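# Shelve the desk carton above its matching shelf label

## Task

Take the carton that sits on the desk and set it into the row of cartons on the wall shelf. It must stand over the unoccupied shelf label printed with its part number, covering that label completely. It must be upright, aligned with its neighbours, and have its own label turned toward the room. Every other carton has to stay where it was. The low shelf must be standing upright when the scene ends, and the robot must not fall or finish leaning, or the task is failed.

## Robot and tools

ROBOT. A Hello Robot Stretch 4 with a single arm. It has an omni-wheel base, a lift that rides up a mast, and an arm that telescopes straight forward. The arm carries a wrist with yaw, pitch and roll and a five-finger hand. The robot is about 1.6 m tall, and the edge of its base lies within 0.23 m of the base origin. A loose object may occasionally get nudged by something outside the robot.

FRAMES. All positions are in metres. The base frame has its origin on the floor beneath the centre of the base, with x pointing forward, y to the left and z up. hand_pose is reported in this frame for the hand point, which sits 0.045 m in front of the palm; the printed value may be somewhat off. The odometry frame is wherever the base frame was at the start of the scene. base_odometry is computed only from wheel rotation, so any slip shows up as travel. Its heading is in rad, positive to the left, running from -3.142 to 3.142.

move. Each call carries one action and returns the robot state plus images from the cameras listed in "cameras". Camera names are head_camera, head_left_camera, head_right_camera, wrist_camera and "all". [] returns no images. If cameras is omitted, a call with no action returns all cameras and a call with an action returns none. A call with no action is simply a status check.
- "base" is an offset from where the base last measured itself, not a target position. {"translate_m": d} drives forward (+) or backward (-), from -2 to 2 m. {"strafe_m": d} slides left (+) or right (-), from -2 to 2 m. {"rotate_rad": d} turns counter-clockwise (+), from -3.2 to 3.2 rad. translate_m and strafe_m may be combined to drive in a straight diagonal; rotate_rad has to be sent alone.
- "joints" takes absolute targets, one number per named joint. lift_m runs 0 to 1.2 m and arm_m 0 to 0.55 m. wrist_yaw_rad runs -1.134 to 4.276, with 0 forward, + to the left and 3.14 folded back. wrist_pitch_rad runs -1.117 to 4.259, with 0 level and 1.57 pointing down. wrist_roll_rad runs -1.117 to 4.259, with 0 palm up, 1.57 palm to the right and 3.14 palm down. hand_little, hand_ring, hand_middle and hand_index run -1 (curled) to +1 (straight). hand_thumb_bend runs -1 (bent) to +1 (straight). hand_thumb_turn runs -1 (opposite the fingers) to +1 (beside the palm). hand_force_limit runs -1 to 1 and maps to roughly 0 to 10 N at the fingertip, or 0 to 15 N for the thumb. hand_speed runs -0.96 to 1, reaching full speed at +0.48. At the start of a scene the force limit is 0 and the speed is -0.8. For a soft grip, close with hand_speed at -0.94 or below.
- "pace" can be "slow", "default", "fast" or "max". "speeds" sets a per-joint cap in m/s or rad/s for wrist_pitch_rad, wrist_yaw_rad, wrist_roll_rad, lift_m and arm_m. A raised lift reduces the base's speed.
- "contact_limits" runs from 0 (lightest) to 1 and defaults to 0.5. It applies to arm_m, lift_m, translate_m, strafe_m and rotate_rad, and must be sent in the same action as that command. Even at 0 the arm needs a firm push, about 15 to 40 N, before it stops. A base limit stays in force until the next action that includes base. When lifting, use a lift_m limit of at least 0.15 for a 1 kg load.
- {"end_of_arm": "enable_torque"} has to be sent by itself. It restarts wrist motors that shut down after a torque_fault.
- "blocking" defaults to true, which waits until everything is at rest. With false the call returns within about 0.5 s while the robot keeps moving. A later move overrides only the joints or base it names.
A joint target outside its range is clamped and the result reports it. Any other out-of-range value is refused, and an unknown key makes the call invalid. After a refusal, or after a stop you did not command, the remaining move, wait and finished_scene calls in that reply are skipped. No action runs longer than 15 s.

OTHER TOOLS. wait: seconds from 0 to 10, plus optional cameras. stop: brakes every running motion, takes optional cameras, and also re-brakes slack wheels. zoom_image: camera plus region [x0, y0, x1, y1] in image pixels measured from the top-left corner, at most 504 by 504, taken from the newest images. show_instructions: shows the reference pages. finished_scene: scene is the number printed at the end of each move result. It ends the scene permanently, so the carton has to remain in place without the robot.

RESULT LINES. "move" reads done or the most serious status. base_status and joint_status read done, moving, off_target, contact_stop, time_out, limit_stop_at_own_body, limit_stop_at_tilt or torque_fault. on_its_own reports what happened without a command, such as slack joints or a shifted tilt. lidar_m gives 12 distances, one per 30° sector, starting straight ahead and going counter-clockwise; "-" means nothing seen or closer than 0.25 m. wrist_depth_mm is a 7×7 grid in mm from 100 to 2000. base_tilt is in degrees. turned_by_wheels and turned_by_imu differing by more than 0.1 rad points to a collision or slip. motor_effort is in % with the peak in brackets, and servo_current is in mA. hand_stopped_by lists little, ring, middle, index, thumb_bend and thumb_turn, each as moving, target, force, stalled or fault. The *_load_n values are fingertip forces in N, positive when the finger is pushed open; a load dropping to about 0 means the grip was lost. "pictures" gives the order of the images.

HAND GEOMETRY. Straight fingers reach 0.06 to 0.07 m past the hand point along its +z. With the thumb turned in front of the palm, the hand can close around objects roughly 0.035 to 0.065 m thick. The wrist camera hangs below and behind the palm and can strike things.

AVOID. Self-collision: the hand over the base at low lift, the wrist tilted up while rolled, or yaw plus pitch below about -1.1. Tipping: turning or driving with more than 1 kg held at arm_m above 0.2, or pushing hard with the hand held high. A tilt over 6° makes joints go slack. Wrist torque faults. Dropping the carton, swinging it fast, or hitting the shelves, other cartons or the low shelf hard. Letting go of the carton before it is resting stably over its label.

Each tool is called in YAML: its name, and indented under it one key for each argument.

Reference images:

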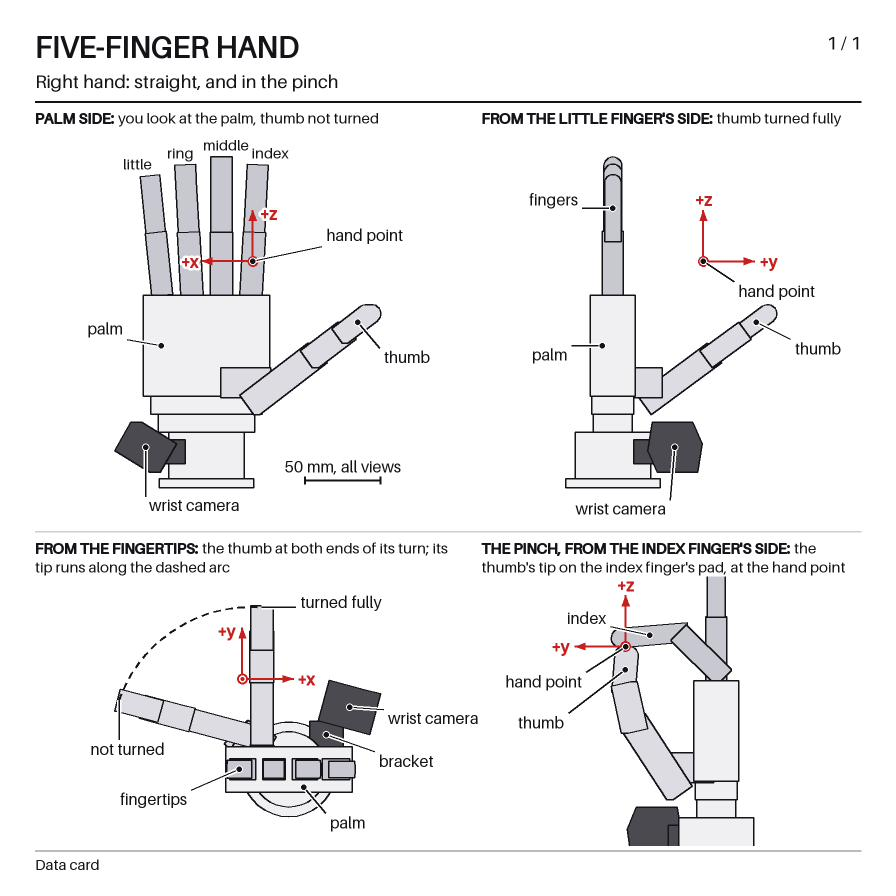

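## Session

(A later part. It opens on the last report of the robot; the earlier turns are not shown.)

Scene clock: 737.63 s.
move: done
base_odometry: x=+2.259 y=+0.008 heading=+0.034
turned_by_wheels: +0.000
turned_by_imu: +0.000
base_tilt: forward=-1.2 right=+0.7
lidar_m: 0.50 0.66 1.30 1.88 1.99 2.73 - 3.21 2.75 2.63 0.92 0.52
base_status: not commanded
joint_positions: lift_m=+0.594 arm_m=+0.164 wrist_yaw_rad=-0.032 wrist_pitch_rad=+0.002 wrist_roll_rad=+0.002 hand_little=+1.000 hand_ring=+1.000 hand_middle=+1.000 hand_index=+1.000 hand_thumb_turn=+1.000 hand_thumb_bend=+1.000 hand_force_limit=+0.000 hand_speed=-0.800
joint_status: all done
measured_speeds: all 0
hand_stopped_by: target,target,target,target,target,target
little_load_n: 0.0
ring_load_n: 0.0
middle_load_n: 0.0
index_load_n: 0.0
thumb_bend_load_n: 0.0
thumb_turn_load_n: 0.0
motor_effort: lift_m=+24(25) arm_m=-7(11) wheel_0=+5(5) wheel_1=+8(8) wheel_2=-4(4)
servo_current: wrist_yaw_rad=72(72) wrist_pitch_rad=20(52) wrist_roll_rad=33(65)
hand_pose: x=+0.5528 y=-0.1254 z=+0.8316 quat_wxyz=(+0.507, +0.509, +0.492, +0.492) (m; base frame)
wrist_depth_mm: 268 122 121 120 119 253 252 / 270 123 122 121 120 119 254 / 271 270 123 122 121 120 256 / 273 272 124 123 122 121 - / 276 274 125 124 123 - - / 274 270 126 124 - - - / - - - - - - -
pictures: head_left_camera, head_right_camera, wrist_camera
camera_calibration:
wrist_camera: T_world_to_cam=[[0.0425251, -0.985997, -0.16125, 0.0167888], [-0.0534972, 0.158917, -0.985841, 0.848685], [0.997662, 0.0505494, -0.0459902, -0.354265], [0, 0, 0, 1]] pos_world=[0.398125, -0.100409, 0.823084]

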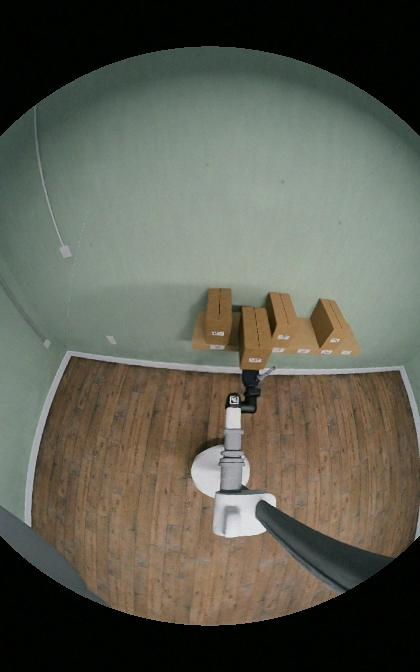

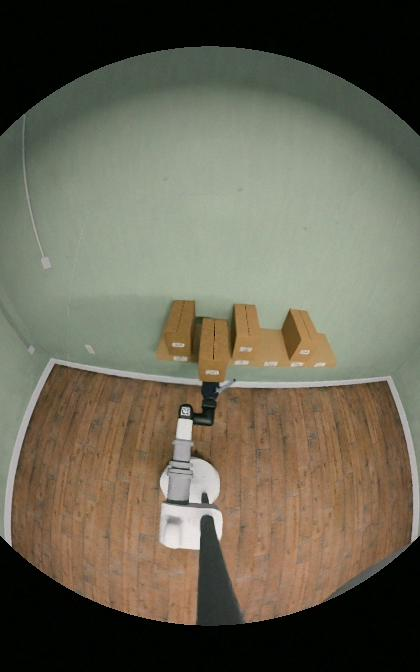

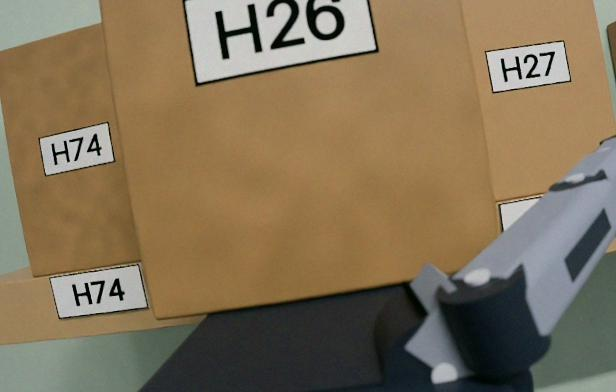

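move:
  joints: {"lift_m": 0.557, "wrist_pitch_rad": -0.215}
  speeds: {"lift_m": 0.02, "wrist_pitch_rad": 0.12}

move:
  joints: {"lift_m": 0.563}
  speeds: {"lift_m": 0.015}
  cameras: ["wrist_camera", "head_right_camera"]

zoom_image:
  camera: "head_right_camera"
  region: [150, 280, 270, 400]

Scene clock: 745.00 s.
move: done
base_odometry: x=+2.259 y=+0.008 heading=+0.034
turned_by_wheels: +0.000
turned_by_imu: +0.000
base_tilt: forward=-1.1 right=+0.9
lidar_m: 0.49 0.66 1.31 1.89 1.99 2.73 - 3.20 2.72 2.63 0.92 0.53
base_status: not commanded
joint_positions: lift_m=+0.557 arm_m=+0.164 wrist_yaw_rad=-0.032 wrist_pitch_rad=-0.199 wrist_roll_rad=+0.002 hand_little=+1.000 hand_ring=+1.000 hand_middle=+1.000 hand_index=+1.000 hand_thumb_turn=+1.000 hand_thumb_bend=+1.000 hand_force_limit=+0.000 hand_speed=-0.800
joint_status: all done
measured_speeds: all 0
hand_stopped_by: target,target,target,target,target,target
little_load_n: 0.0
ring_load_n: 0.0
middle_load_n: 0.5
index_load_n: 0.0
thumb_bend_load_n: 0.0
thumb_turn_load_n: 0.0
motor_effort: lift_m=+18(25) arm_m=-7(7) wheel_0=+5(5) wheel_1=+8(8) wheel_2=-4(4)
servo_current: wrist_yaw_rad=33(59) wrist_pitch_rad=78(117) wrist_roll_rad=52(65)
hand_pose: x=+0.5364 y=-0.1249 z=+0.8381 quat_wxyz=(+0.555, +0.455, +0.440, +0.539) (m; base frame)
wrist_depth_mm: - 150 147 143 140 285 281 / - 147 143 139 136 277 278 / 303 300 139 136 132 272 271 / 296 290 134 132 129 128 - / 290 285 132 130 166 260 - / 279 274 270 123 - - - / 273 270 - - - - -
pictures: none

Scene clock: 745.73 s.
move: done
base_odometry: x=+2.259 y=+0.008 heading=+0.034
turned_by_wheels: +0.000
turned_by_imu: +0.000
base_tilt: forward=-0.9 right=+0.8
lidar_m: 0.51 0.65 1.32 1.88 1.99 2.76 - 3.20 2.73 2.63 0.93 0.54
base_status: not commanded
joint_positions: lift_m=+0.563 arm_m=+0.164 wrist_yaw_rad=-0.032 wrist_pitch_rad=-0.199 wrist_roll_rad=+0.002 hand_little=+1.000 hand_ring=+1.000 hand_middle=+1.000 hand_index=+1.000 hand_thumb_turn=+1.000 hand_thumb_bend=+1.000 hand_force_limit=+0.000 hand_speed=-0.800
joint_status: all done
measured_speeds: all 0
hand_stopped_by: target,target,target,target,target,target
little_load_n: 0.0
ring_load_n: 0.0
middle_load_n: 0.5
index_load_n: 0.0
thumb_bend_load_n: 0.0
thumb_turn_load_n: 0.0
motor_effort: lift_m=+25(28) arm_m=-7(7) wheel_0=+5(5) wheel_1=+8(8) wheel_2=-4(4)
servo_current: wrist_yaw_rad=39(59) wrist_pitch_rad=91(91) wrist_roll_rad=39(65)
hand_pose: x=+0.5364 y=-0.1249 z=+0.8436 quat_wxyz=(+0.555, +0.455, +0.440, +0.539) (m; base frame)
wrist_depth_mm: - 155 151 147 144 283 281 / - 151 145 142 139 277 276 / 303 297 141 137 134 272 272 / 297 290 135 132 130 129 - / 291 285 133 146 170 268 - / 283 281 271 123 - - - / 272 270 - - - - -
pictures: head_right_camera, wrist_camera
camera_calibration:
wrist_camera: T_world_to_cam=[[0.073279, -0.986976, -0.143208, -0.0118765], [0.144557, 0.152589, -0.97766, 0.74566], [0.986779, 0.0509403, 0.153856, -0.500098], [0, 0, 0, 1]] pos_world=[0.386567, -0.100026, 0.804244]

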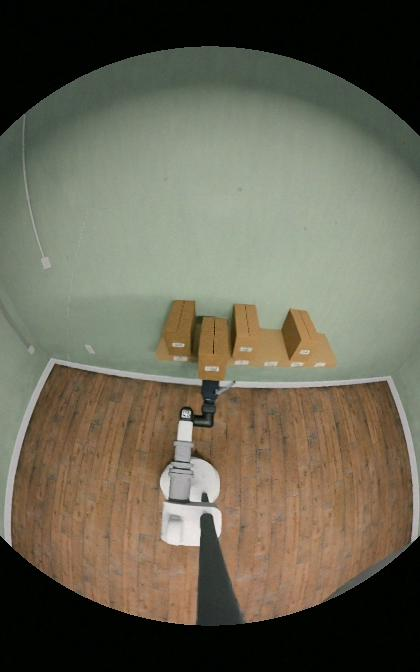

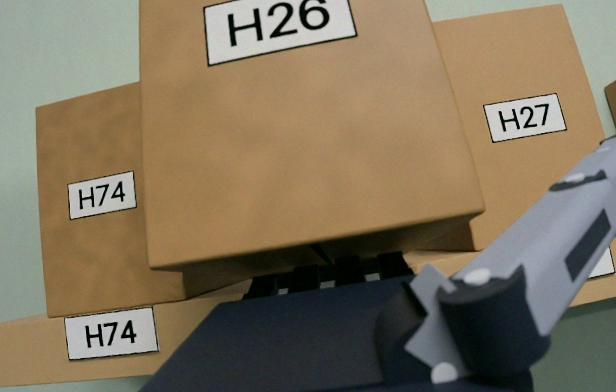

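Scaled by 4.200 from the camera's 420x672 image, which has a finer 600x960 frame.

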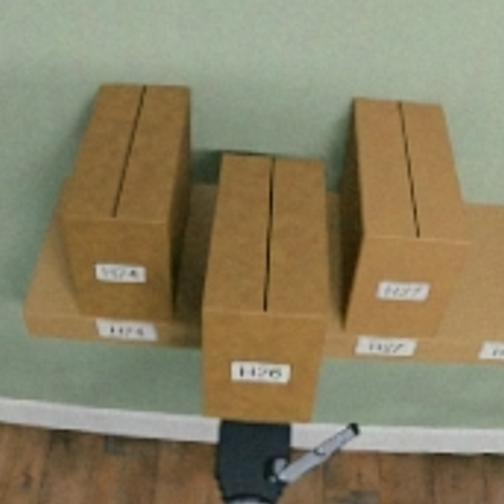

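move:
  joints: {"lift_m": 0.561}
  speeds: {"lift_m": 0.015}

move:
  joints: {"arm_m": 0.176}
  speeds: {"arm_m": 0.03}
  cameras: ["wrist_camera", "head_right_camera"]

zoom_image:
  camera: "head_right_camera"
  region: [150, 280, 270, 400]

Scene clock: 750.27 s.
move: done
base_odometry: x=+2.259 y=+0.008 heading=+0.034
turned_by_wheels: +0.000
turned_by_imu: +0.000
base_tilt: forward=-1.0 right=+0.6
lidar_m: 0.50 0.67 1.30 1.89 1.98 2.74 - 3.19 2.71 2.63 0.91 0.54
base_status: not commanded
joint_positions: lift_m=+0.561 arm_m=+0.164 wrist_yaw_rad=-0.032 wrist_pitch_rad=-0.199 wrist_roll_rad=+0.002 hand_little=+1.000 hand_ring=+1.000 hand_middle=+1.000 hand_index=+1.000 hand_thumb_turn=+1.000 hand_thumb_bend=+1.000 hand_force_limit=+0.000 hand_speed=-0.800
joint_status: all done
measured_speeds: all 0
hand_stopped_by: target,target,target,target,target,target
little_load_n: 0.0
ring_load_n: 0.0
middle_load_n: 0.5
index_load_n: 0.0
thumb_bend_load_n: 0.0
thumb_turn_load_n: 0.0
motor_effort: lift_m=+19(23) arm_m=-7(7) wheel_0=+5(5) wheel_1=+8(8) wheel_2=-4(4)
servo_current: wrist_yaw_rad=20(65) wrist_pitch_rad=59(91) wrist_roll_rad=33(59)
hand_pose: x=+0.5364 y=-0.1249 z=+0.8422 quat_wxyz=(+0.555, +0.455, +0.440, +0.539) (m; base frame)
wrist_depth_mm: - 153 150 146 143 286 281 / - 150 145 141 138 278 276 / 303 297 140 137 133 271 271 / 297 291 135 132 129 128 - / 290 285 133 135 174 266 - / 279 278 270 123 - - - / 272 270 - - - - -
pictures: none

Scene clock: 751.03 s.
move: done
base_odometry: x=+2.259 y=+0.008 heading=+0.034
turned_by_wheels: +0.000
turned_by_imu: +0.000
base_tilt: forward=-1.2 right=+0.9
lidar_m: 0.51 0.66 1.31 1.88 2.00 2.75 - 3.19 2.72 2.63 0.92 0.51
base_status: not commanded
joint_positions: lift_m=+0.561 arm_m=+0.176 wrist_yaw_rad=-0.032 wrist_pitch_rad=-0.199 wrist_roll_rad=+0.002 hand_little=+1.000 hand_ring=+1.000 hand_middle=+1.000 hand_index=+1.000 hand_thumb_turn=+1.000 hand_thumb_bend=+1.000 hand_force_limit=+0.000 hand_speed=-0.800
joint_status: all done
measured_speeds: all 0
hand_stopped_by: target,target,target,target,target,target
little_load_n: 0.0
ring_load_n: 0.0
middle_load_n: 0.5
index_load_n: 0.0
thumb_bend_load_n: 0.0
thumb_turn_load_n: 0.0
motor_effort: lift_m=+18(19) arm_m=+7(10) wheel_0=+5(5) wheel_1=+8(8) wheel_2=-4(4)
servo_current: wrist_yaw_rad=33(78) wrist_pitch_rad=72(91) wrist_roll_rad=33(65)
hand_pose: x=+0.5479 y=-0.1249 z=+0.8422 quat_wxyz=(+0.555, +0.455, +0.440, +0.539) (m; base frame)
wrist_depth_mm: - 152 149 146 144 273 271 / - 149 144 141 139 267 265 / 290 286 139 137 134 260 260 / 285 279 135 132 130 129 - / 278 274 132 137 176 256 - / 271 262 258 123 - - - / 262 257 - - - - -
pictures: head_right_camera, wrist_camera
camera_calibration:
wrist_camera: T_world_to_cam=[[0.0733052, -0.986977, -0.143189, -0.0129455], [0.144751, 0.152584, -0.977632, 0.742529], [0.986749, 0.0509388, 0.154051, -0.511376], [0, 0, 0, 1]] pos_world=[0.398067, -0.100026, 0.802845]

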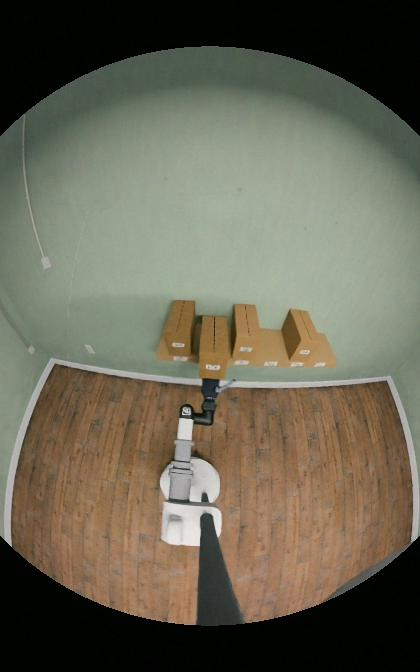

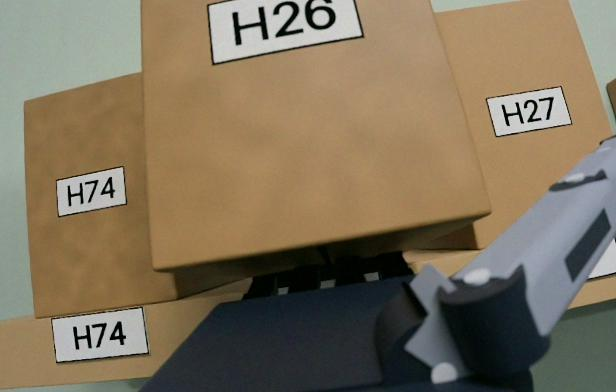

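Scaled by 4.200 from the camera's 420x672 image, which has a finer 600x960 frame.

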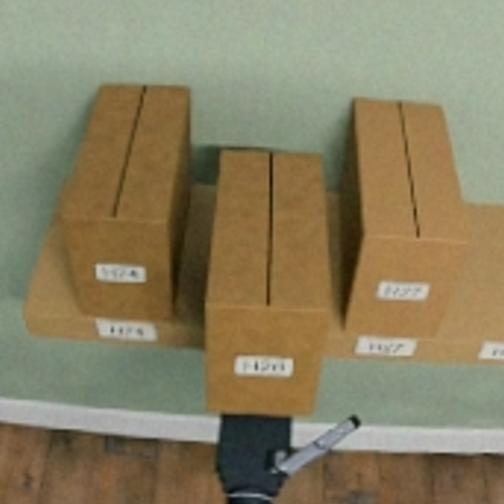

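move:
  joints: {"arm_m": 0.189}
  speeds: {"arm_m": 0.03}

move:
  joints: {"lift_m": 0.55}
  speeds: {"lift_m": 0.015}
  cameras: ["wrist_camera", "head_right_camera"]

zoom_image:
  camera: "head_right_camera"
  region: [150, 280, 270, 400]

Scene clock: 756.17 s.
move: done
base_odometry: x=+2.259 y=+0.008 heading=+0.034
turned_by_wheels: +0.000
turned_by_imu: +0.000
base_tilt: forward=-1.0 right=+0.6
lidar_m: 0.51 0.66 1.31 1.89 1.99 2.73 - 3.20 2.72 2.63 0.91 0.55
base_status: not commanded
joint_positions: lift_m=+0.561 arm_m=+0.189 wrist_yaw_rad=-0.032 wrist_pitch_rad=-0.199 wrist_roll_rad=+0.002 hand_little=+1.000 hand_ring=+1.000 hand_middle=+1.000 hand_index=+1.000 hand_thumb_turn=+1.000 hand_thumb_bend=+1.000 hand_force_limit=+0.000 hand_speed=-0.800
joint_status: all done
measured_speeds: all 0
hand_stopped_by: target,target,target,target,target,target
little_load_n: 0.0
ring_load_n: 0.0
middle_load_n: 0.0
index_load_n: 0.0
thumb_bend_load_n: 0.0
thumb_turn_load_n: 0.0
motor_effort: lift_m=+19(19) arm_m=+7(10) wheel_0=+5(5) wheel_1=+8(8) wheel_2=-4(4)
servo_current: wrist_yaw_rad=52(65) wrist_pitch_rad=78(98) wrist_roll_rad=39(65)
hand_pose: x=+0.5609 y=-0.1249 z=+0.8422 quat_wxyz=(+0.555, +0.455, +0.440, +0.539) (m; base frame)
wrist_depth_mm: - 151 149 146 144 260 256 / 281 149 144 141 139 255 253 / 277 272 139 137 134 247 247 / 270 265 134 132 130 129 - / 264 260 131 136 176 253 - / 259 254 246 123 - - - / 247 245 - - - - -
pictures: none

Scene clock: 757.23 s.
move: done
base_odometry: x=+2.259 y=+0.008 heading=+0.034
turned_by_wheels: +0.000
turned_by_imu: +0.000
base_tilt: forward=-1.1 right=+0.8
lidar_m: 0.53 0.68 1.30 1.89 1.98 2.75 - 3.23 2.73 2.63 0.91 0.54
base_status: not commanded
joint_positions: lift_m=+0.550 arm_m=+0.189 wrist_yaw_rad=-0.032 wrist_pitch_rad=-0.199 wrist_roll_rad=+0.002 hand_little=+1.000 hand_ring=+1.000 hand_middle=+1.000 hand_index=+1.000 hand_thumb_turn=+1.000 hand_thumb_bend=+1.000 hand_force_limit=+0.000 hand_speed=-0.800
joint_status: all done
measured_speeds: all 0
hand_stopped_by: target,target,target,target,target,target
little_load_n: 0.0
ring_load_n: 0.0
middle_load_n: 0.0
index_load_n: 0.0
thumb_bend_load_n: 0.0
thumb_turn_load_n: 0.0
motor_effort: lift_m=+19(26) arm_m=+7(7) wheel_0=+5(5) wheel_1=+8(8) wheel_2=-4(4)
servo_current: wrist_yaw_rad=52(65) wrist_pitch_rad=65(85) wrist_roll_rad=46(65)
hand_pose: x=+0.5609 y=-0.1249 z=+0.8312 quat_wxyz=(+0.555, +0.455, +0.440, +0.539) (m; base frame)
wrist_depth_mm: - 143 141 139 137 260 257 / 282 277 139 136 135 254 252 / 276 272 135 133 132 248 248 / 271 265 132 131 129 128 - / 265 260 130 128 127 126 - / 253 249 194 123 - - - / 249 245 - - - - -
pictures: head_right_camera, wrist_camera
camera_calibration:
wrist_camera: T_world_to_cam=[[0.0733052, -0.986977, -0.143189, -0.0154735], [0.144751, 0.152584, -0.977632, 0.729893], [0.986749, 0.0509388, 0.154051, -0.522509], [0, 0, 0, 1]] pos_world=[0.411067, -0.100026, 0.791845]

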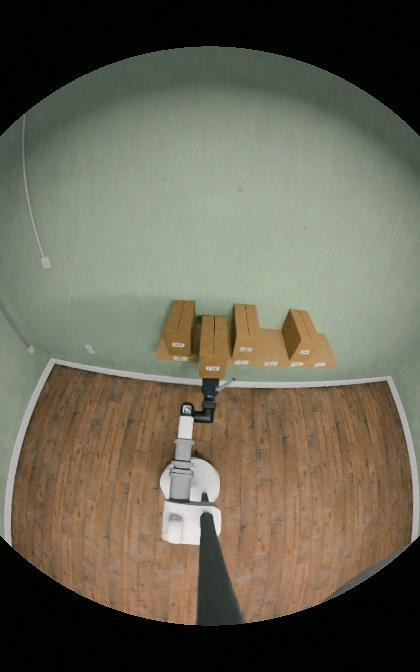

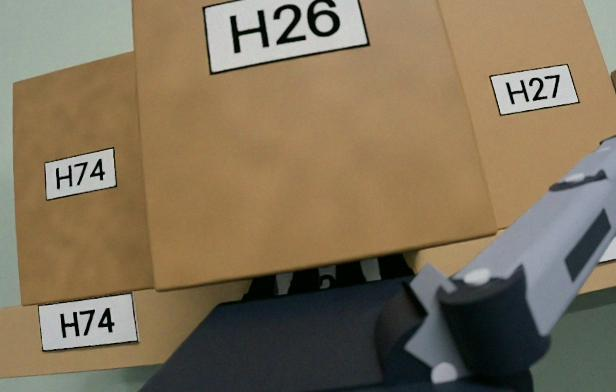

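Scaled by 4.200 from the camera's 420x672 image, which has a finer 600x960 frame.

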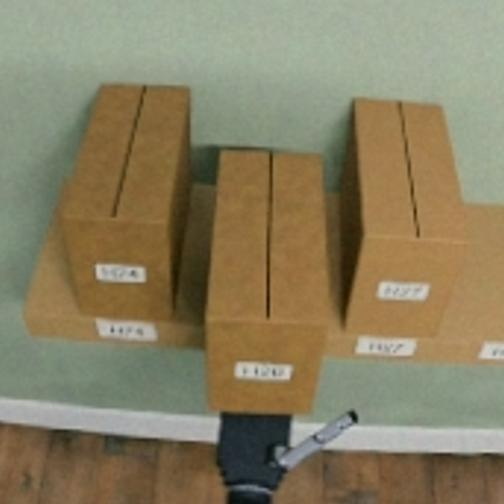

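move:
  joints: {"lift_m": 0.544}
  speeds: {"lift_m": 0.015}
  cameras: ["wrist_camera", "head_right_camera"]

zoom_image:
  camera: "head_right_camera"
  region: [150, 280, 270, 400]

Scene clock: 763.00 s.
move: done
base_odometry: x=+2.259 y=+0.008 heading=+0.034
turned_by_wheels: +0.000
turned_by_imu: +0.000
base_tilt: forward=-1.1 right=+0.7
lidar_m: 0.51 0.67 1.30 1.88 1.98 2.77 - 3.22 2.73 2.63 0.90 0.55
base_status: not commanded
joint_positions: lift_m=+0.544 arm_m=+0.189 wrist_yaw_rad=-0.032 wrist_pitch_rad=-0.204 wrist_roll_rad=+0.002 hand_little=+1.000 hand_ring=+1.000 hand_middle=+1.000 hand_index=+1.000 hand_thumb_turn=+1.000 hand_thumb_bend=+1.000 hand_force_limit=+0.000 hand_speed=-0.800
joint_status: all done
measured_speeds: all 0
hand_stopped_by: target,target,target,target,target,target
little_load_n: 0.0
ring_load_n: 0.0
middle_load_n: 0.0
index_load_n: 0.0
thumb_bend_load_n: 0.0
thumb_turn_load_n: 0.0
motor_effort: lift_m=+17(22) arm_m=+7(7) wheel_0=+5(5) wheel_1=+8(8) wheel_2=-4(4)
servo_current: wrist_yaw_rad=26(59) wrist_pitch_rad=65(91) wrist_roll_rad=39(52)
hand_pose: x=+0.5604 y=-0.1249 z=+0.8263 quat_wxyz=(+0.557, +0.454, +0.439, +0.540) (m; base frame)
wrist_depth_mm: - 145 143 140 138 262 259 / 286 279 139 137 135 255 254 / 278 274 136 135 132 249 249 / 272 266 133 131 129 128 - / 265 262 131 129 128 237 - / 253 248 245 123 - - - / 250 246 - - - - -
pictures: head_right_camera, wrist_camera
camera_calibration:
wrist_camera: T_world_to_cam=[[0.0739748, -0.987006, -0.142646, -0.0169723], [0.149525, 0.152398, -0.976943, 0.721853], [0.985987, 0.0509401, 0.158855, -0.524813], [0, 0, 0, 1]] pos_world=[0.410779, -0.100027, 0.786157]

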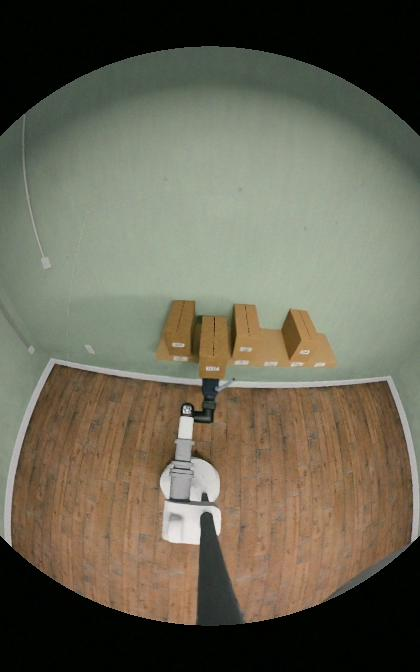

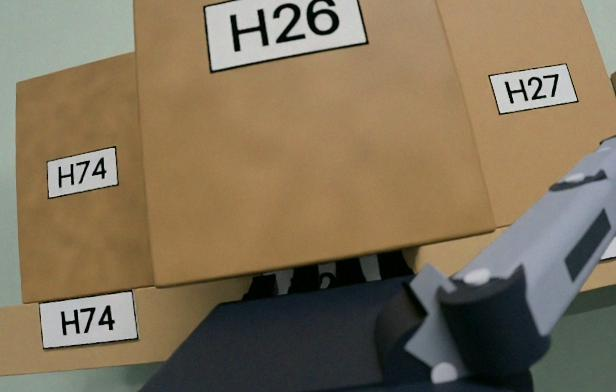

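Scaled by 4.200 from the camera's 420x672 image, which has a finer 600x960 frame.

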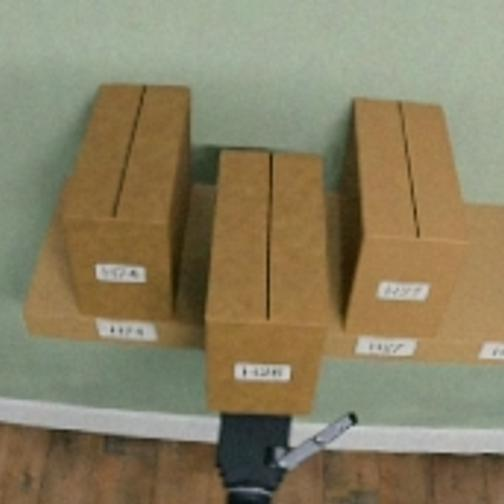

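wait:
  seconds: 0.2
  cameras: ["wrist_camera", "head_left_camera"]

zoom_image:
  camera: "head_left_camera"
  region: [180, 270, 300, 390]

zoom_image:
  camera: "wrist_camera"
  region: [140, 200, 460, 330]

Scene clock: 768.93 s.
base_odometry: x=+2.259 y=+0.008 heading=+0.034
turned_by_wheels: +0.000
turned_by_imu: +0.000
base_tilt: forward=-1.2 right=+0.6
lidar_m: 0.52 0.64 1.31 1.89 1.99 2.73 - 3.22 2.72 2.62 0.92 0.54
base_status: not commanded
joint_positions: lift_m=+0.544 arm_m=+0.189 wrist_yaw_rad=-0.032 wrist_pitch_rad=-0.204 wrist_roll_rad=+0.002 hand_little=+1.000 hand_ring=+1.000 hand_middle=+1.000 hand_index=+1.000 hand_thumb_turn=+1.000 hand_thumb_bend=+1.000 hand_force_limit=+0.000 hand_speed=-0.800
joint_status: all done
measured_speeds: all 0
hand_stopped_by: target,target,target,target,target,target
little_load_n: 0.0
ring_load_n: 0.0
middle_load_n: 0.0
index_load_n: 0.0
thumb_bend_load_n: 0.0
thumb_turn_load_n: 0.0
motor_effort: lift_m=+17(22) arm_m=+7(7) wheel_0=+5(5) wheel_1=+8(8) wheel_2=-4(4)
servo_current: wrist_yaw_rad=52(59) wrist_pitch_rad=52(91) wrist_roll_rad=39(52)
hand_pose: x=+0.5604 y=-0.1249 z=+0.8263 quat_wxyz=(+0.557, +0.454, +0.439, +0.540) (m; base frame)
wrist_depth_mm: - 145 143 140 138 262 259 / 285 279 139 137 135 255 254 / 279 273 136 135 132 248 249 / 271 267 133 131 129 128 - / 265 262 130 129 128 236 - / 254 249 246 123 - - - / 249 246 - - - - -
wait: 0.20 s; at rest from the start
pictures: head_left_camera, wrist_camera
camera_calibration:
wrist_camera: T_world_to_cam=[[0.0739748, -0.987006, -0.142646, -0.0169723], [0.149525, 0.152398, -0.976943, 0.721853], [0.985987, 0.0509401, 0.158855, -0.524813], [0, 0, 0, 1]] pos_world=[0.410779, -0.100027, 0.786157]

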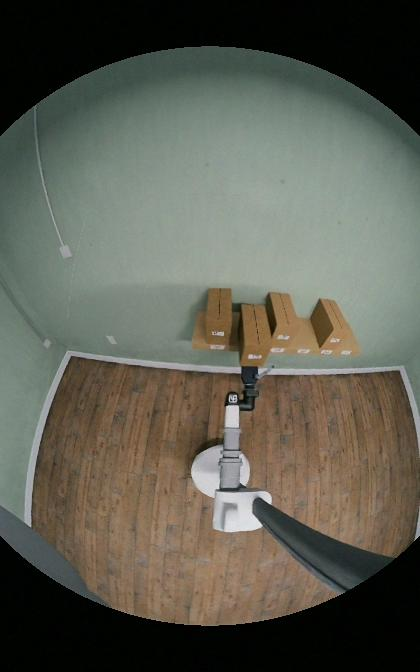

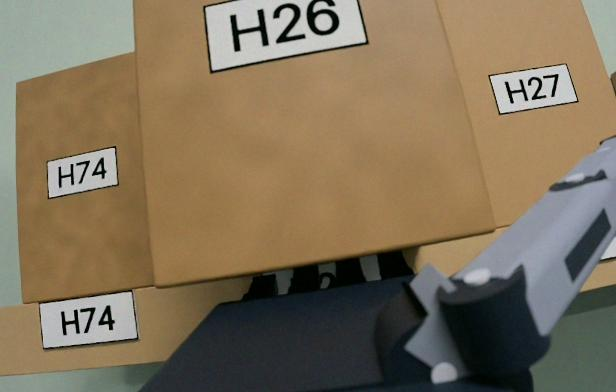

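Scaled by 4.200 from the camera's 420x672 image, which has a finer 600x960 frame.

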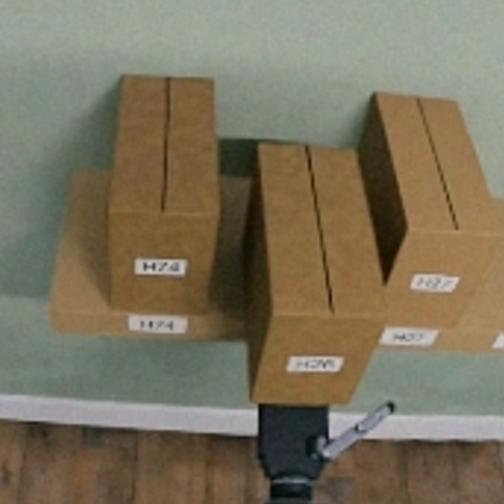

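Scaled by 1.575.

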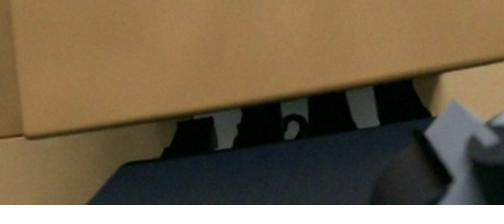

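move:
  joints: {"arm_m": 0.181}
  speeds: {"arm_m": 0.03}
  cameras: ["wrist_camera", "head_right_camera"]

zoom_image:
  camera: "head_right_camera"
  region: [150, 280, 270, 400]

Scene clock: 777.33 s.
move: done
base_odometry: x=+2.259 y=+0.008 heading=+0.034
turned_by_wheels: +0.000
turned_by_imu: +0.000
base_tilt: forward=-1.2 right=+0.7
lidar_m: 0.51 0.68 1.30 1.89 1.98 2.76 - 3.20 2.72 2.63 0.89 0.56
base_status: not commanded
joint_positions: lift_m=+0.544 arm_m=+0.181 wrist_yaw_rad=-0.032 wrist_pitch_rad=-0.204 wrist_roll_rad=+0.002 hand_little=+1.000 hand_ring=+1.000 hand_middle=+1.000 hand_index=+1.000 hand_thumb_turn=+1.000 hand_thumb_bend=+1.000 hand_force_limit=+0.000 hand_speed=-0.800
joint_status: all done
measured_speeds: all 0
hand_stopped_by: target,target,target,target,target,target
little_load_n: 0.0
ring_load_n: 0.0
middle_load_n: 0.0
index_load_n: 0.0
thumb_bend_load_n: 0.0
thumb_turn_load_n: 0.0
motor_effort: lift_m=+17(18) arm_m=-7(9) wheel_0=+5(5) wheel_1=+8(8) wheel_2=-4(4)
servo_current: wrist_yaw_rad=39(65) wrist_pitch_rad=46(59) wrist_roll_rad=33(59)
hand_pose: x=+0.5529 y=-0.1249 z=+0.8263 quat_wxyz=(+0.557, +0.454, +0.439, +0.540) (m; base frame)
wrist_depth_mm: - 153 151 147 146 267 265 / 294 289 147 144 143 262 259 / 289 283 144 141 139 256 254 / 282 274 140 138 136 135 - / 274 270 138 135 167 242 - / 263 256 252 123 - - - / 257 254 - - - - -
pictures: head_right_camera, wrist_camera
camera_calibration:
wrist_camera: T_world_to_cam=[[0.0739888, -0.987005, -0.142643, -0.0164252], [0.149621, 0.152403, -0.976927, 0.722924], [0.985971, 0.0509393, 0.158953, -0.517488], [0, 0, 0, 1]] pos_world=[0.403279, -0.100027, 0.786158]

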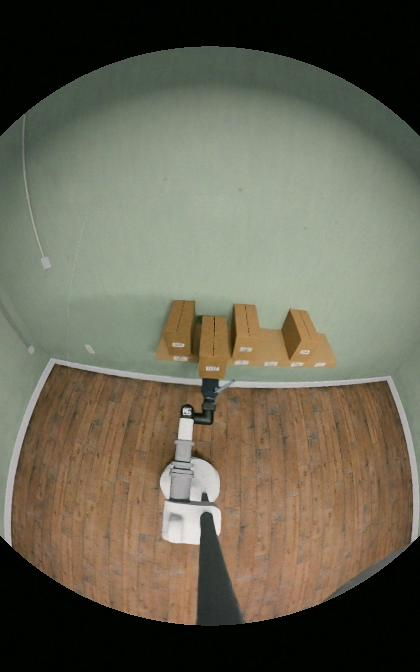

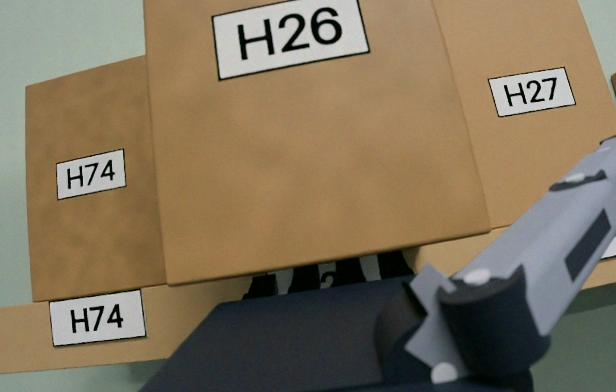

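Scaled by 4.200 from the camera's 420x672 image, which has a finer 600x960 frame.

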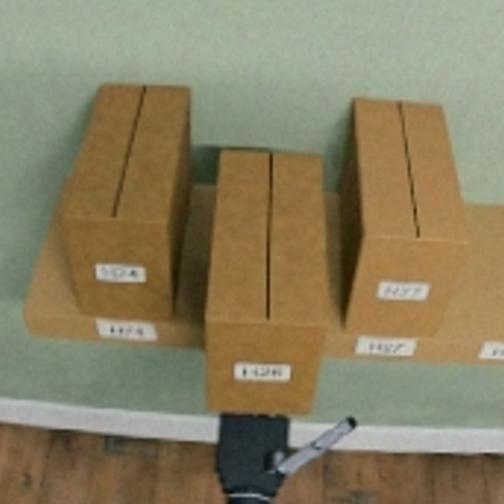

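move:
  joints: {"lift_m": 0.538}
  speeds: {"lift_m": 0.015}

move:
  joints: {"lift_m": 0.53}
  speeds: {"lift_m": 0.015}
  cameras: ["wrist_camera", "head_right_camera"]

zoom_image:
  camera: "head_right_camera"
  region: [150, 280, 270, 400]

Scene clock: 781.10 s.
move: done
base_odometry: x=+2.259 y=+0.008 heading=+0.034
turned_by_wheels: +0.000
turned_by_imu: +0.000
base_tilt: forward=-1.1 right=+0.9
lidar_m: 0.52 0.68 1.30 1.89 1.99 2.73 - 3.21 2.72 2.61 0.90 0.55
base_status: not commanded
joint_positions: lift_m=+0.538 arm_m=+0.181 wrist_yaw_rad=-0.032 wrist_pitch_rad=-0.204 wrist_roll_rad=+0.002 hand_little=+1.000 hand_ring=+1.000 hand_middle=+1.000 hand_index=+1.000 hand_thumb_turn=+1.000 hand_thumb_bend=+1.000 hand_force_limit=+0.000 hand_speed=-0.800
joint_status: all done
measured_speeds: all 0
hand_stopped_by: target,target,target,target,target,target
little_load_n: 0.0
ring_load_n: 0.0
middle_load_n: 0.0
index_load_n: 0.0
thumb_bend_load_n: 0.0
thumb_turn_load_n: 0.0
motor_effort: lift_m=+18(21) arm_m=-7(7) wheel_0=+5(5) wheel_1=+8(8) wheel_2=-4(4)
servo_current: wrist_yaw_rad=46(59) wrist_pitch_rad=39(59) wrist_roll_rad=46(59)
hand_pose: x=+0.5529 y=-0.1249 z=+0.8203 quat_wxyz=(+0.557, +0.454, +0.439, +0.540) (m; base frame)
wrist_depth_mm: - 153 151 148 146 270 265 / 296 290 147 145 142 263 258 / 289 281 143 141 139 255 254 / 282 276 140 138 136 135 - / 274 268 138 137 203 245 - / 263 257 253 123 - - - / 259 255 - - - - -
pictures: none

Scene clock: 781.97 s.
move: done
base_odometry: x=+2.259 y=+0.008 heading=+0.034
turned_by_wheels: +0.000
turned_by_imu: +0.000
base_tilt: forward=-1.2 right=+0.8
lidar_m: 0.52 0.67 1.30 1.87 1.99 2.73 - 3.21 2.73 2.63 0.91 0.55
base_status: not commanded
joint_positions: lift_m=+0.530 arm_m=+0.181 wrist_yaw_rad=-0.032 wrist_pitch_rad=-0.205 wrist_roll_rad=+0.002 hand_little=+1.000 hand_ring=+1.000 hand_middle=+1.000 hand_index=+1.000 hand_thumb_turn=+1.000 hand_thumb_bend=+1.000 hand_force_limit=+0.000 hand_speed=-0.800
joint_status: all done
measured_speeds: all 0
hand_stopped_by: target,target,target,target,target,target
little_load_n: 0.0
ring_load_n: 0.0
middle_load_n: 0.0
index_load_n: 0.5
thumb_bend_load_n: -0.5
thumb_turn_load_n: 0.0
motor_effort: lift_m=+17(22) arm_m=-7(7) wheel_0=+5(5) wheel_1=+8(8) wheel_2=-4(4)
servo_current: wrist_yaw_rad=26(59) wrist_pitch_rad=39(72) wrist_roll_rad=39(59)
hand_pose: x=+0.5529 y=-0.1249 z=+0.8123 quat_wxyz=(+0.557, +0.454, +0.439, +0.540) (m; base frame)
wrist_depth_mm: - 154 151 148 146 268 265 / 294 290 147 145 142 262 259 / 289 281 143 141 139 255 254 / 281 276 140 138 138 247 - / 274 270 256 198 246 245 - / 260 257 253 123 - - - / - - - - - - -
pictures: head_right_camera, wrist_camera
camera_calibration:
wrist_camera: T_world_to_cam=[[0.0740206, -0.987006, -0.142615, -0.0184564], [0.14983, 0.152391, -0.976897, 0.709139], [0.985937, 0.0509424, 0.159163, -0.515412], [0, 0, 0, 1]] pos_world=[0.40328, -0.100027, 0.772158]

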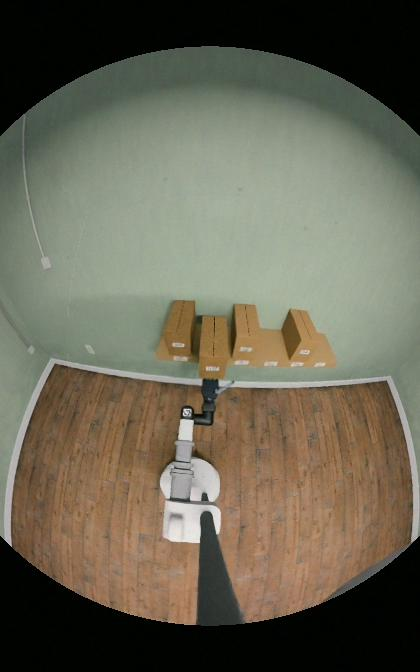

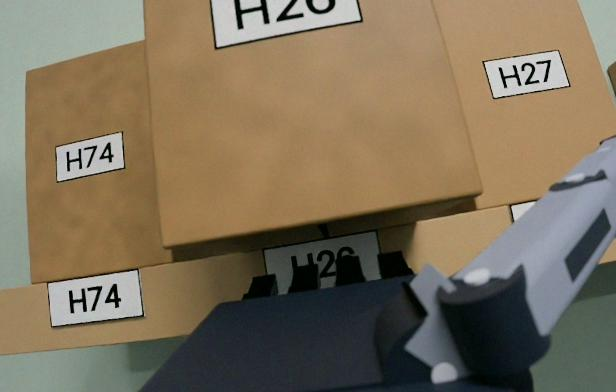

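Scaled by 4.200 from the camera's 420x672 image, which has a finer 600x960 frame.

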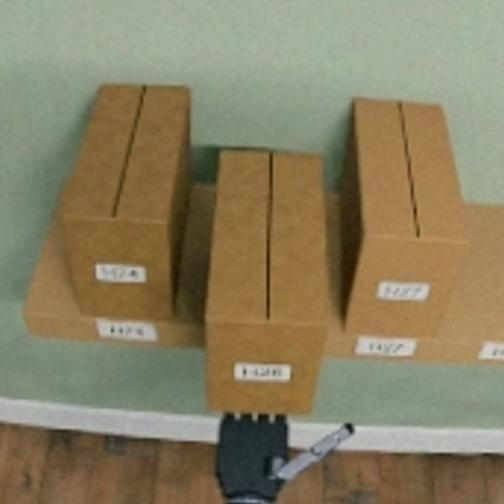

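move:
  joints: {"lift_m": 0.51}
  speeds: {"lift_m": 0.05}

move:
  joints: {"arm_m": 0.04}
  speeds: {"arm_m": 0.08}

move:
  base: {"strafe_m": -0.012}
  joints: {"lift_m": 0.65, "wrist_pitch_rad": 0, "wrist_yaw_rad": 0, "hand_little": -1, "hand_ring": -1, "hand_middle": -1, "hand_index": -1, "hand_speed": 0}
  pace: "slow"
  cameras: ["all"]

zoom_image:
  camera: "head_right_camera"
  region: [150, 280, 270, 400]

zoom_image:
  camera: "head_left_camera"
  region: [180, 270, 300, 390]

Scene clock: 805.03 s.
move: done
base_odometry: x=+2.259 y=+0.008 heading=+0.034
turned_by_wheels: +0.000
turned_by_imu: +0.000
base_tilt: forward=-0.9 right=+0.6
lidar_m: 0.51 0.66 1.31 1.89 2.00 2.71 - 3.20 2.72 2.63 0.91 0.56
base_status: not commanded
joint_positions: lift_m=+0.510 arm_m=+0.181 wrist_yaw_rad=-0.032 wrist_pitch_rad=-0.205 wrist_roll_rad=+0.002 hand_little=+1.000 hand_ring=+1.000 hand_middle=+1.000 hand_index=+1.000 hand_thumb_turn=+1.000 hand_thumb_bend=+1.000 hand_force_limit=+0.000 hand_speed=-0.800
joint_status: all done
measured_speeds: all 0
hand_stopped_by: target,target,target,target,target,target
little_load_n: 0.0
ring_load_n: 0.0
middle_load_n: 0.0
index_load_n: 0.0
thumb_bend_load_n: 0.0
thumb_turn_load_n: 0.0
motor_effort: lift_m=+18(19) arm_m=-7(7) wheel_0=+5(5) wheel_1=+8(8) wheel_2=-4(4)
servo_current: wrist_yaw_rad=52(59) wrist_pitch_rad=26(72) wrist_roll_rad=52(59)
hand_pose: x=+0.5529 y=-0.1249 z=+0.7923 quat_wxyz=(+0.557, +0.454, +0.439, +0.540) (m; base frame)
wrist_depth_mm: - 296 151 148 146 268 265 / 296 290 147 145 142 263 259 / 287 281 143 142 140 256 254 / 281 274 174 186 250 248 - / 273 264 258 249 247 245 - / 264 258 254 123 - - - / - - - - - - -
pictures: none

Scene clock: 807.27 s.
move: done
base_odometry: x=+2.259 y=+0.008 heading=+0.034
turned_by_wheels: +0.000
turned_by_imu: +0.000
base_tilt: forward=-1.1 right=+0.6
lidar_m: 0.50 0.68 1.31 1.86 1.98 2.75 - 3.22 2.73 2.63 0.93 0.55
base_status: not commanded
joint_positions: lift_m=+0.510 arm_m=+0.040 wrist_yaw_rad=-0.032 wrist_pitch_rad=-0.205 wrist_roll_rad=+0.002 hand_little=+1.000 hand_ring=+1.000 hand_middle=+1.000 hand_index=+1.000 hand_thumb_turn=+1.000 hand_thumb_bend=+1.000 hand_force_limit=+0.000 hand_speed=-0.800
joint_status: all done
measured_speeds: all 0
hand_stopped_by: target,target,target,target,target,target
little_load_n: 0.0
ring_load_n: 0.0
middle_load_n: 0.0
index_load_n: 0.0
thumb_bend_load_n: 0.0
thumb_turn_load_n: 0.0
motor_effort: lift_m=+17(18) arm_m=-7(10) wheel_0=+5(5) wheel_1=+8(8) wheel_2=-4(4)
servo_current: wrist_yaw_rad=59(72) wrist_pitch_rad=65(65) wrist_roll_rad=39(72)
hand_pose: x=+0.4119 y=-0.1249 z=+0.7923 quat_wxyz=(+0.557, +0.454, +0.439, +0.540) (m; base frame)
wrist_depth_mm: - - 306 300 297 - - / - - 301 293 404 404 - / - 433 427 286 283 394 - / - 424 421 281 279 389 - / - 415 404 392 382 379 - / - 404 172 123 - - - / - - - - - - -
pictures: none

Scene clock: 809.23 s.
move: done
base_odometry: x=+2.259 y=-0.004 heading=+0.034
turned_by_wheels: +0.000
turned_by_imu: +0.000
base_tilt: forward=-1.1 right=+0.6
lidar_m: 0.52 0.66 1.28 1.89 1.99 2.78 - 3.22 2.71 2.62 0.92 0.67
base_status: done
joint_positions: lift_m=+0.650 arm_m=+0.040 wrist_yaw_rad=-0.002 wrist_pitch_rad=+0.002 wrist_roll_rad=+0.002 hand_little=-1.000 hand_ring=-1.000 hand_middle=-1.000 hand_index=-1.000 hand_thumb_turn=+1.000 hand_thumb_bend=+1.000 hand_force_limit=+0.000 hand_speed=+0.000
joint_status: all done
measured_speeds: all 0
hand_stopped_by: target,target,target,target,target,target
little_load_n: 0.0
ring_load_n: 0.0
middle_load_n: 0.0
index_load_n: 0.0
thumb_bend_load_n: 0.0
thumb_turn_load_n: 0.0
motor_effort: lift_m=+25(30) arm_m=-7(7) wheel_0=+4(12) wheel_1=-6(11) wheel_2=+0(2)
servo_current: wrist_yaw_rad=39(91) wrist_pitch_rad=26(59) wrist_roll_rad=65(65)
hand_pose: x=+0.4324 y=-0.1188 z=+0.8877 quat_wxyz=(+0.500, +0.501, +0.499, +0.500) (m; base frame)
wrist_depth_mm: - - - - - - - / - - 263 259 259 368 - / - 397 266 262 375 373 - / - 402 397 115 111 375 - / - 404 402 141 - 375 - / - 410 143 122 - - - / - - - - - - -
pictures: head_camera, head_left_camera, head_right_camera, wrist_camera
camera_calibration:
wrist_camera: T_world_to_cam=[[0.0721483, -0.984275, -0.161235, 0.024862], [-0.0577436, 0.157263, -0.985867, 0.898243], [0.995721, 0.0804389, -0.0454894, -0.228015], [0, 0, 0, 1]] pos_world=[0.277114, -0.0984484, 0.879185]

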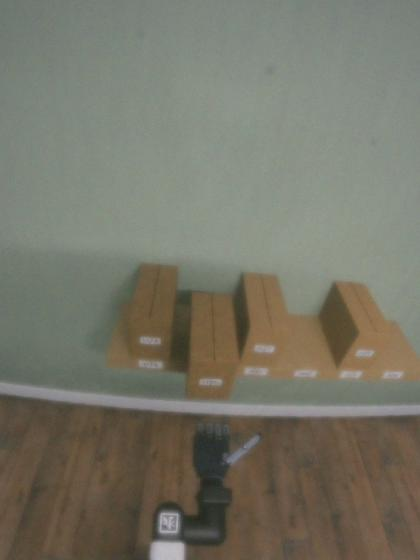

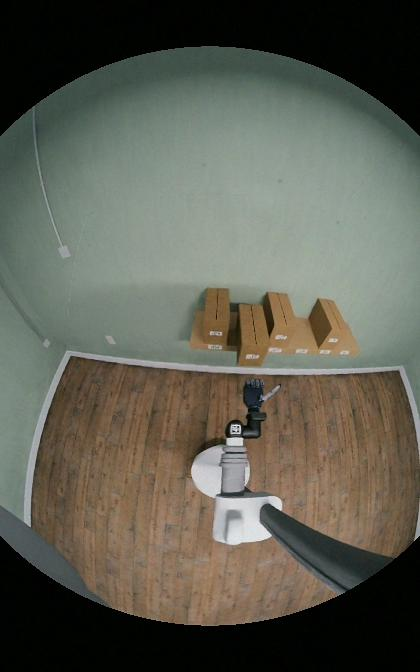

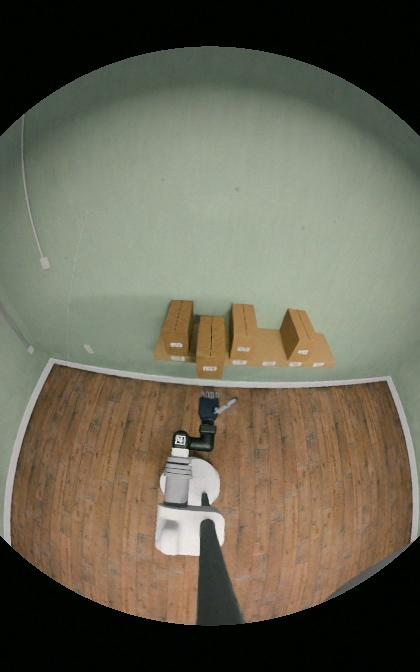

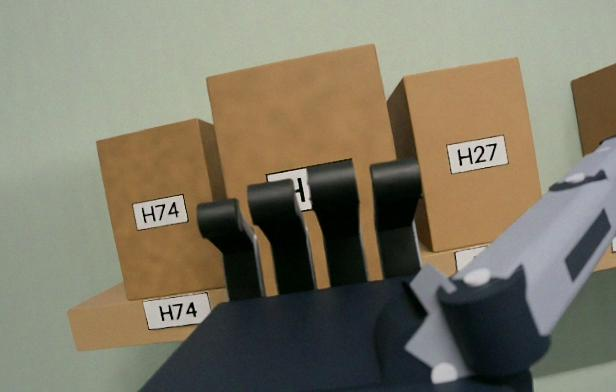

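Scaled by 4.200 from the camera's 420x672 image, which has a finer 600x960 frame.

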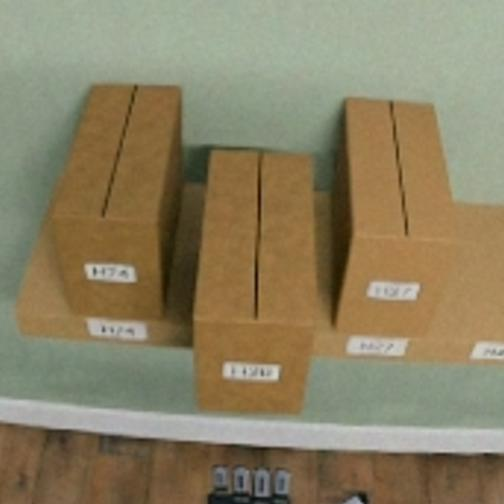

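Scaled by 4.200 from the camera's 420x672 image, which has a finer 600x960 frame.

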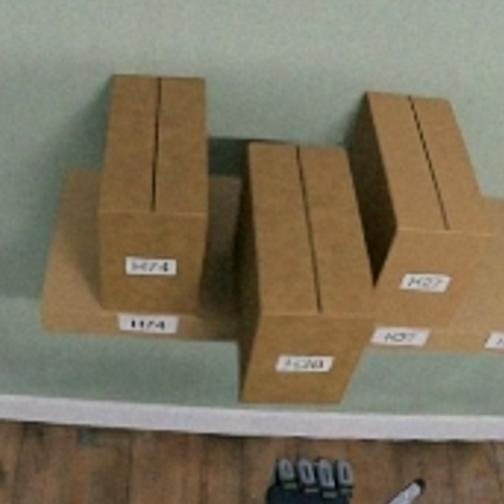

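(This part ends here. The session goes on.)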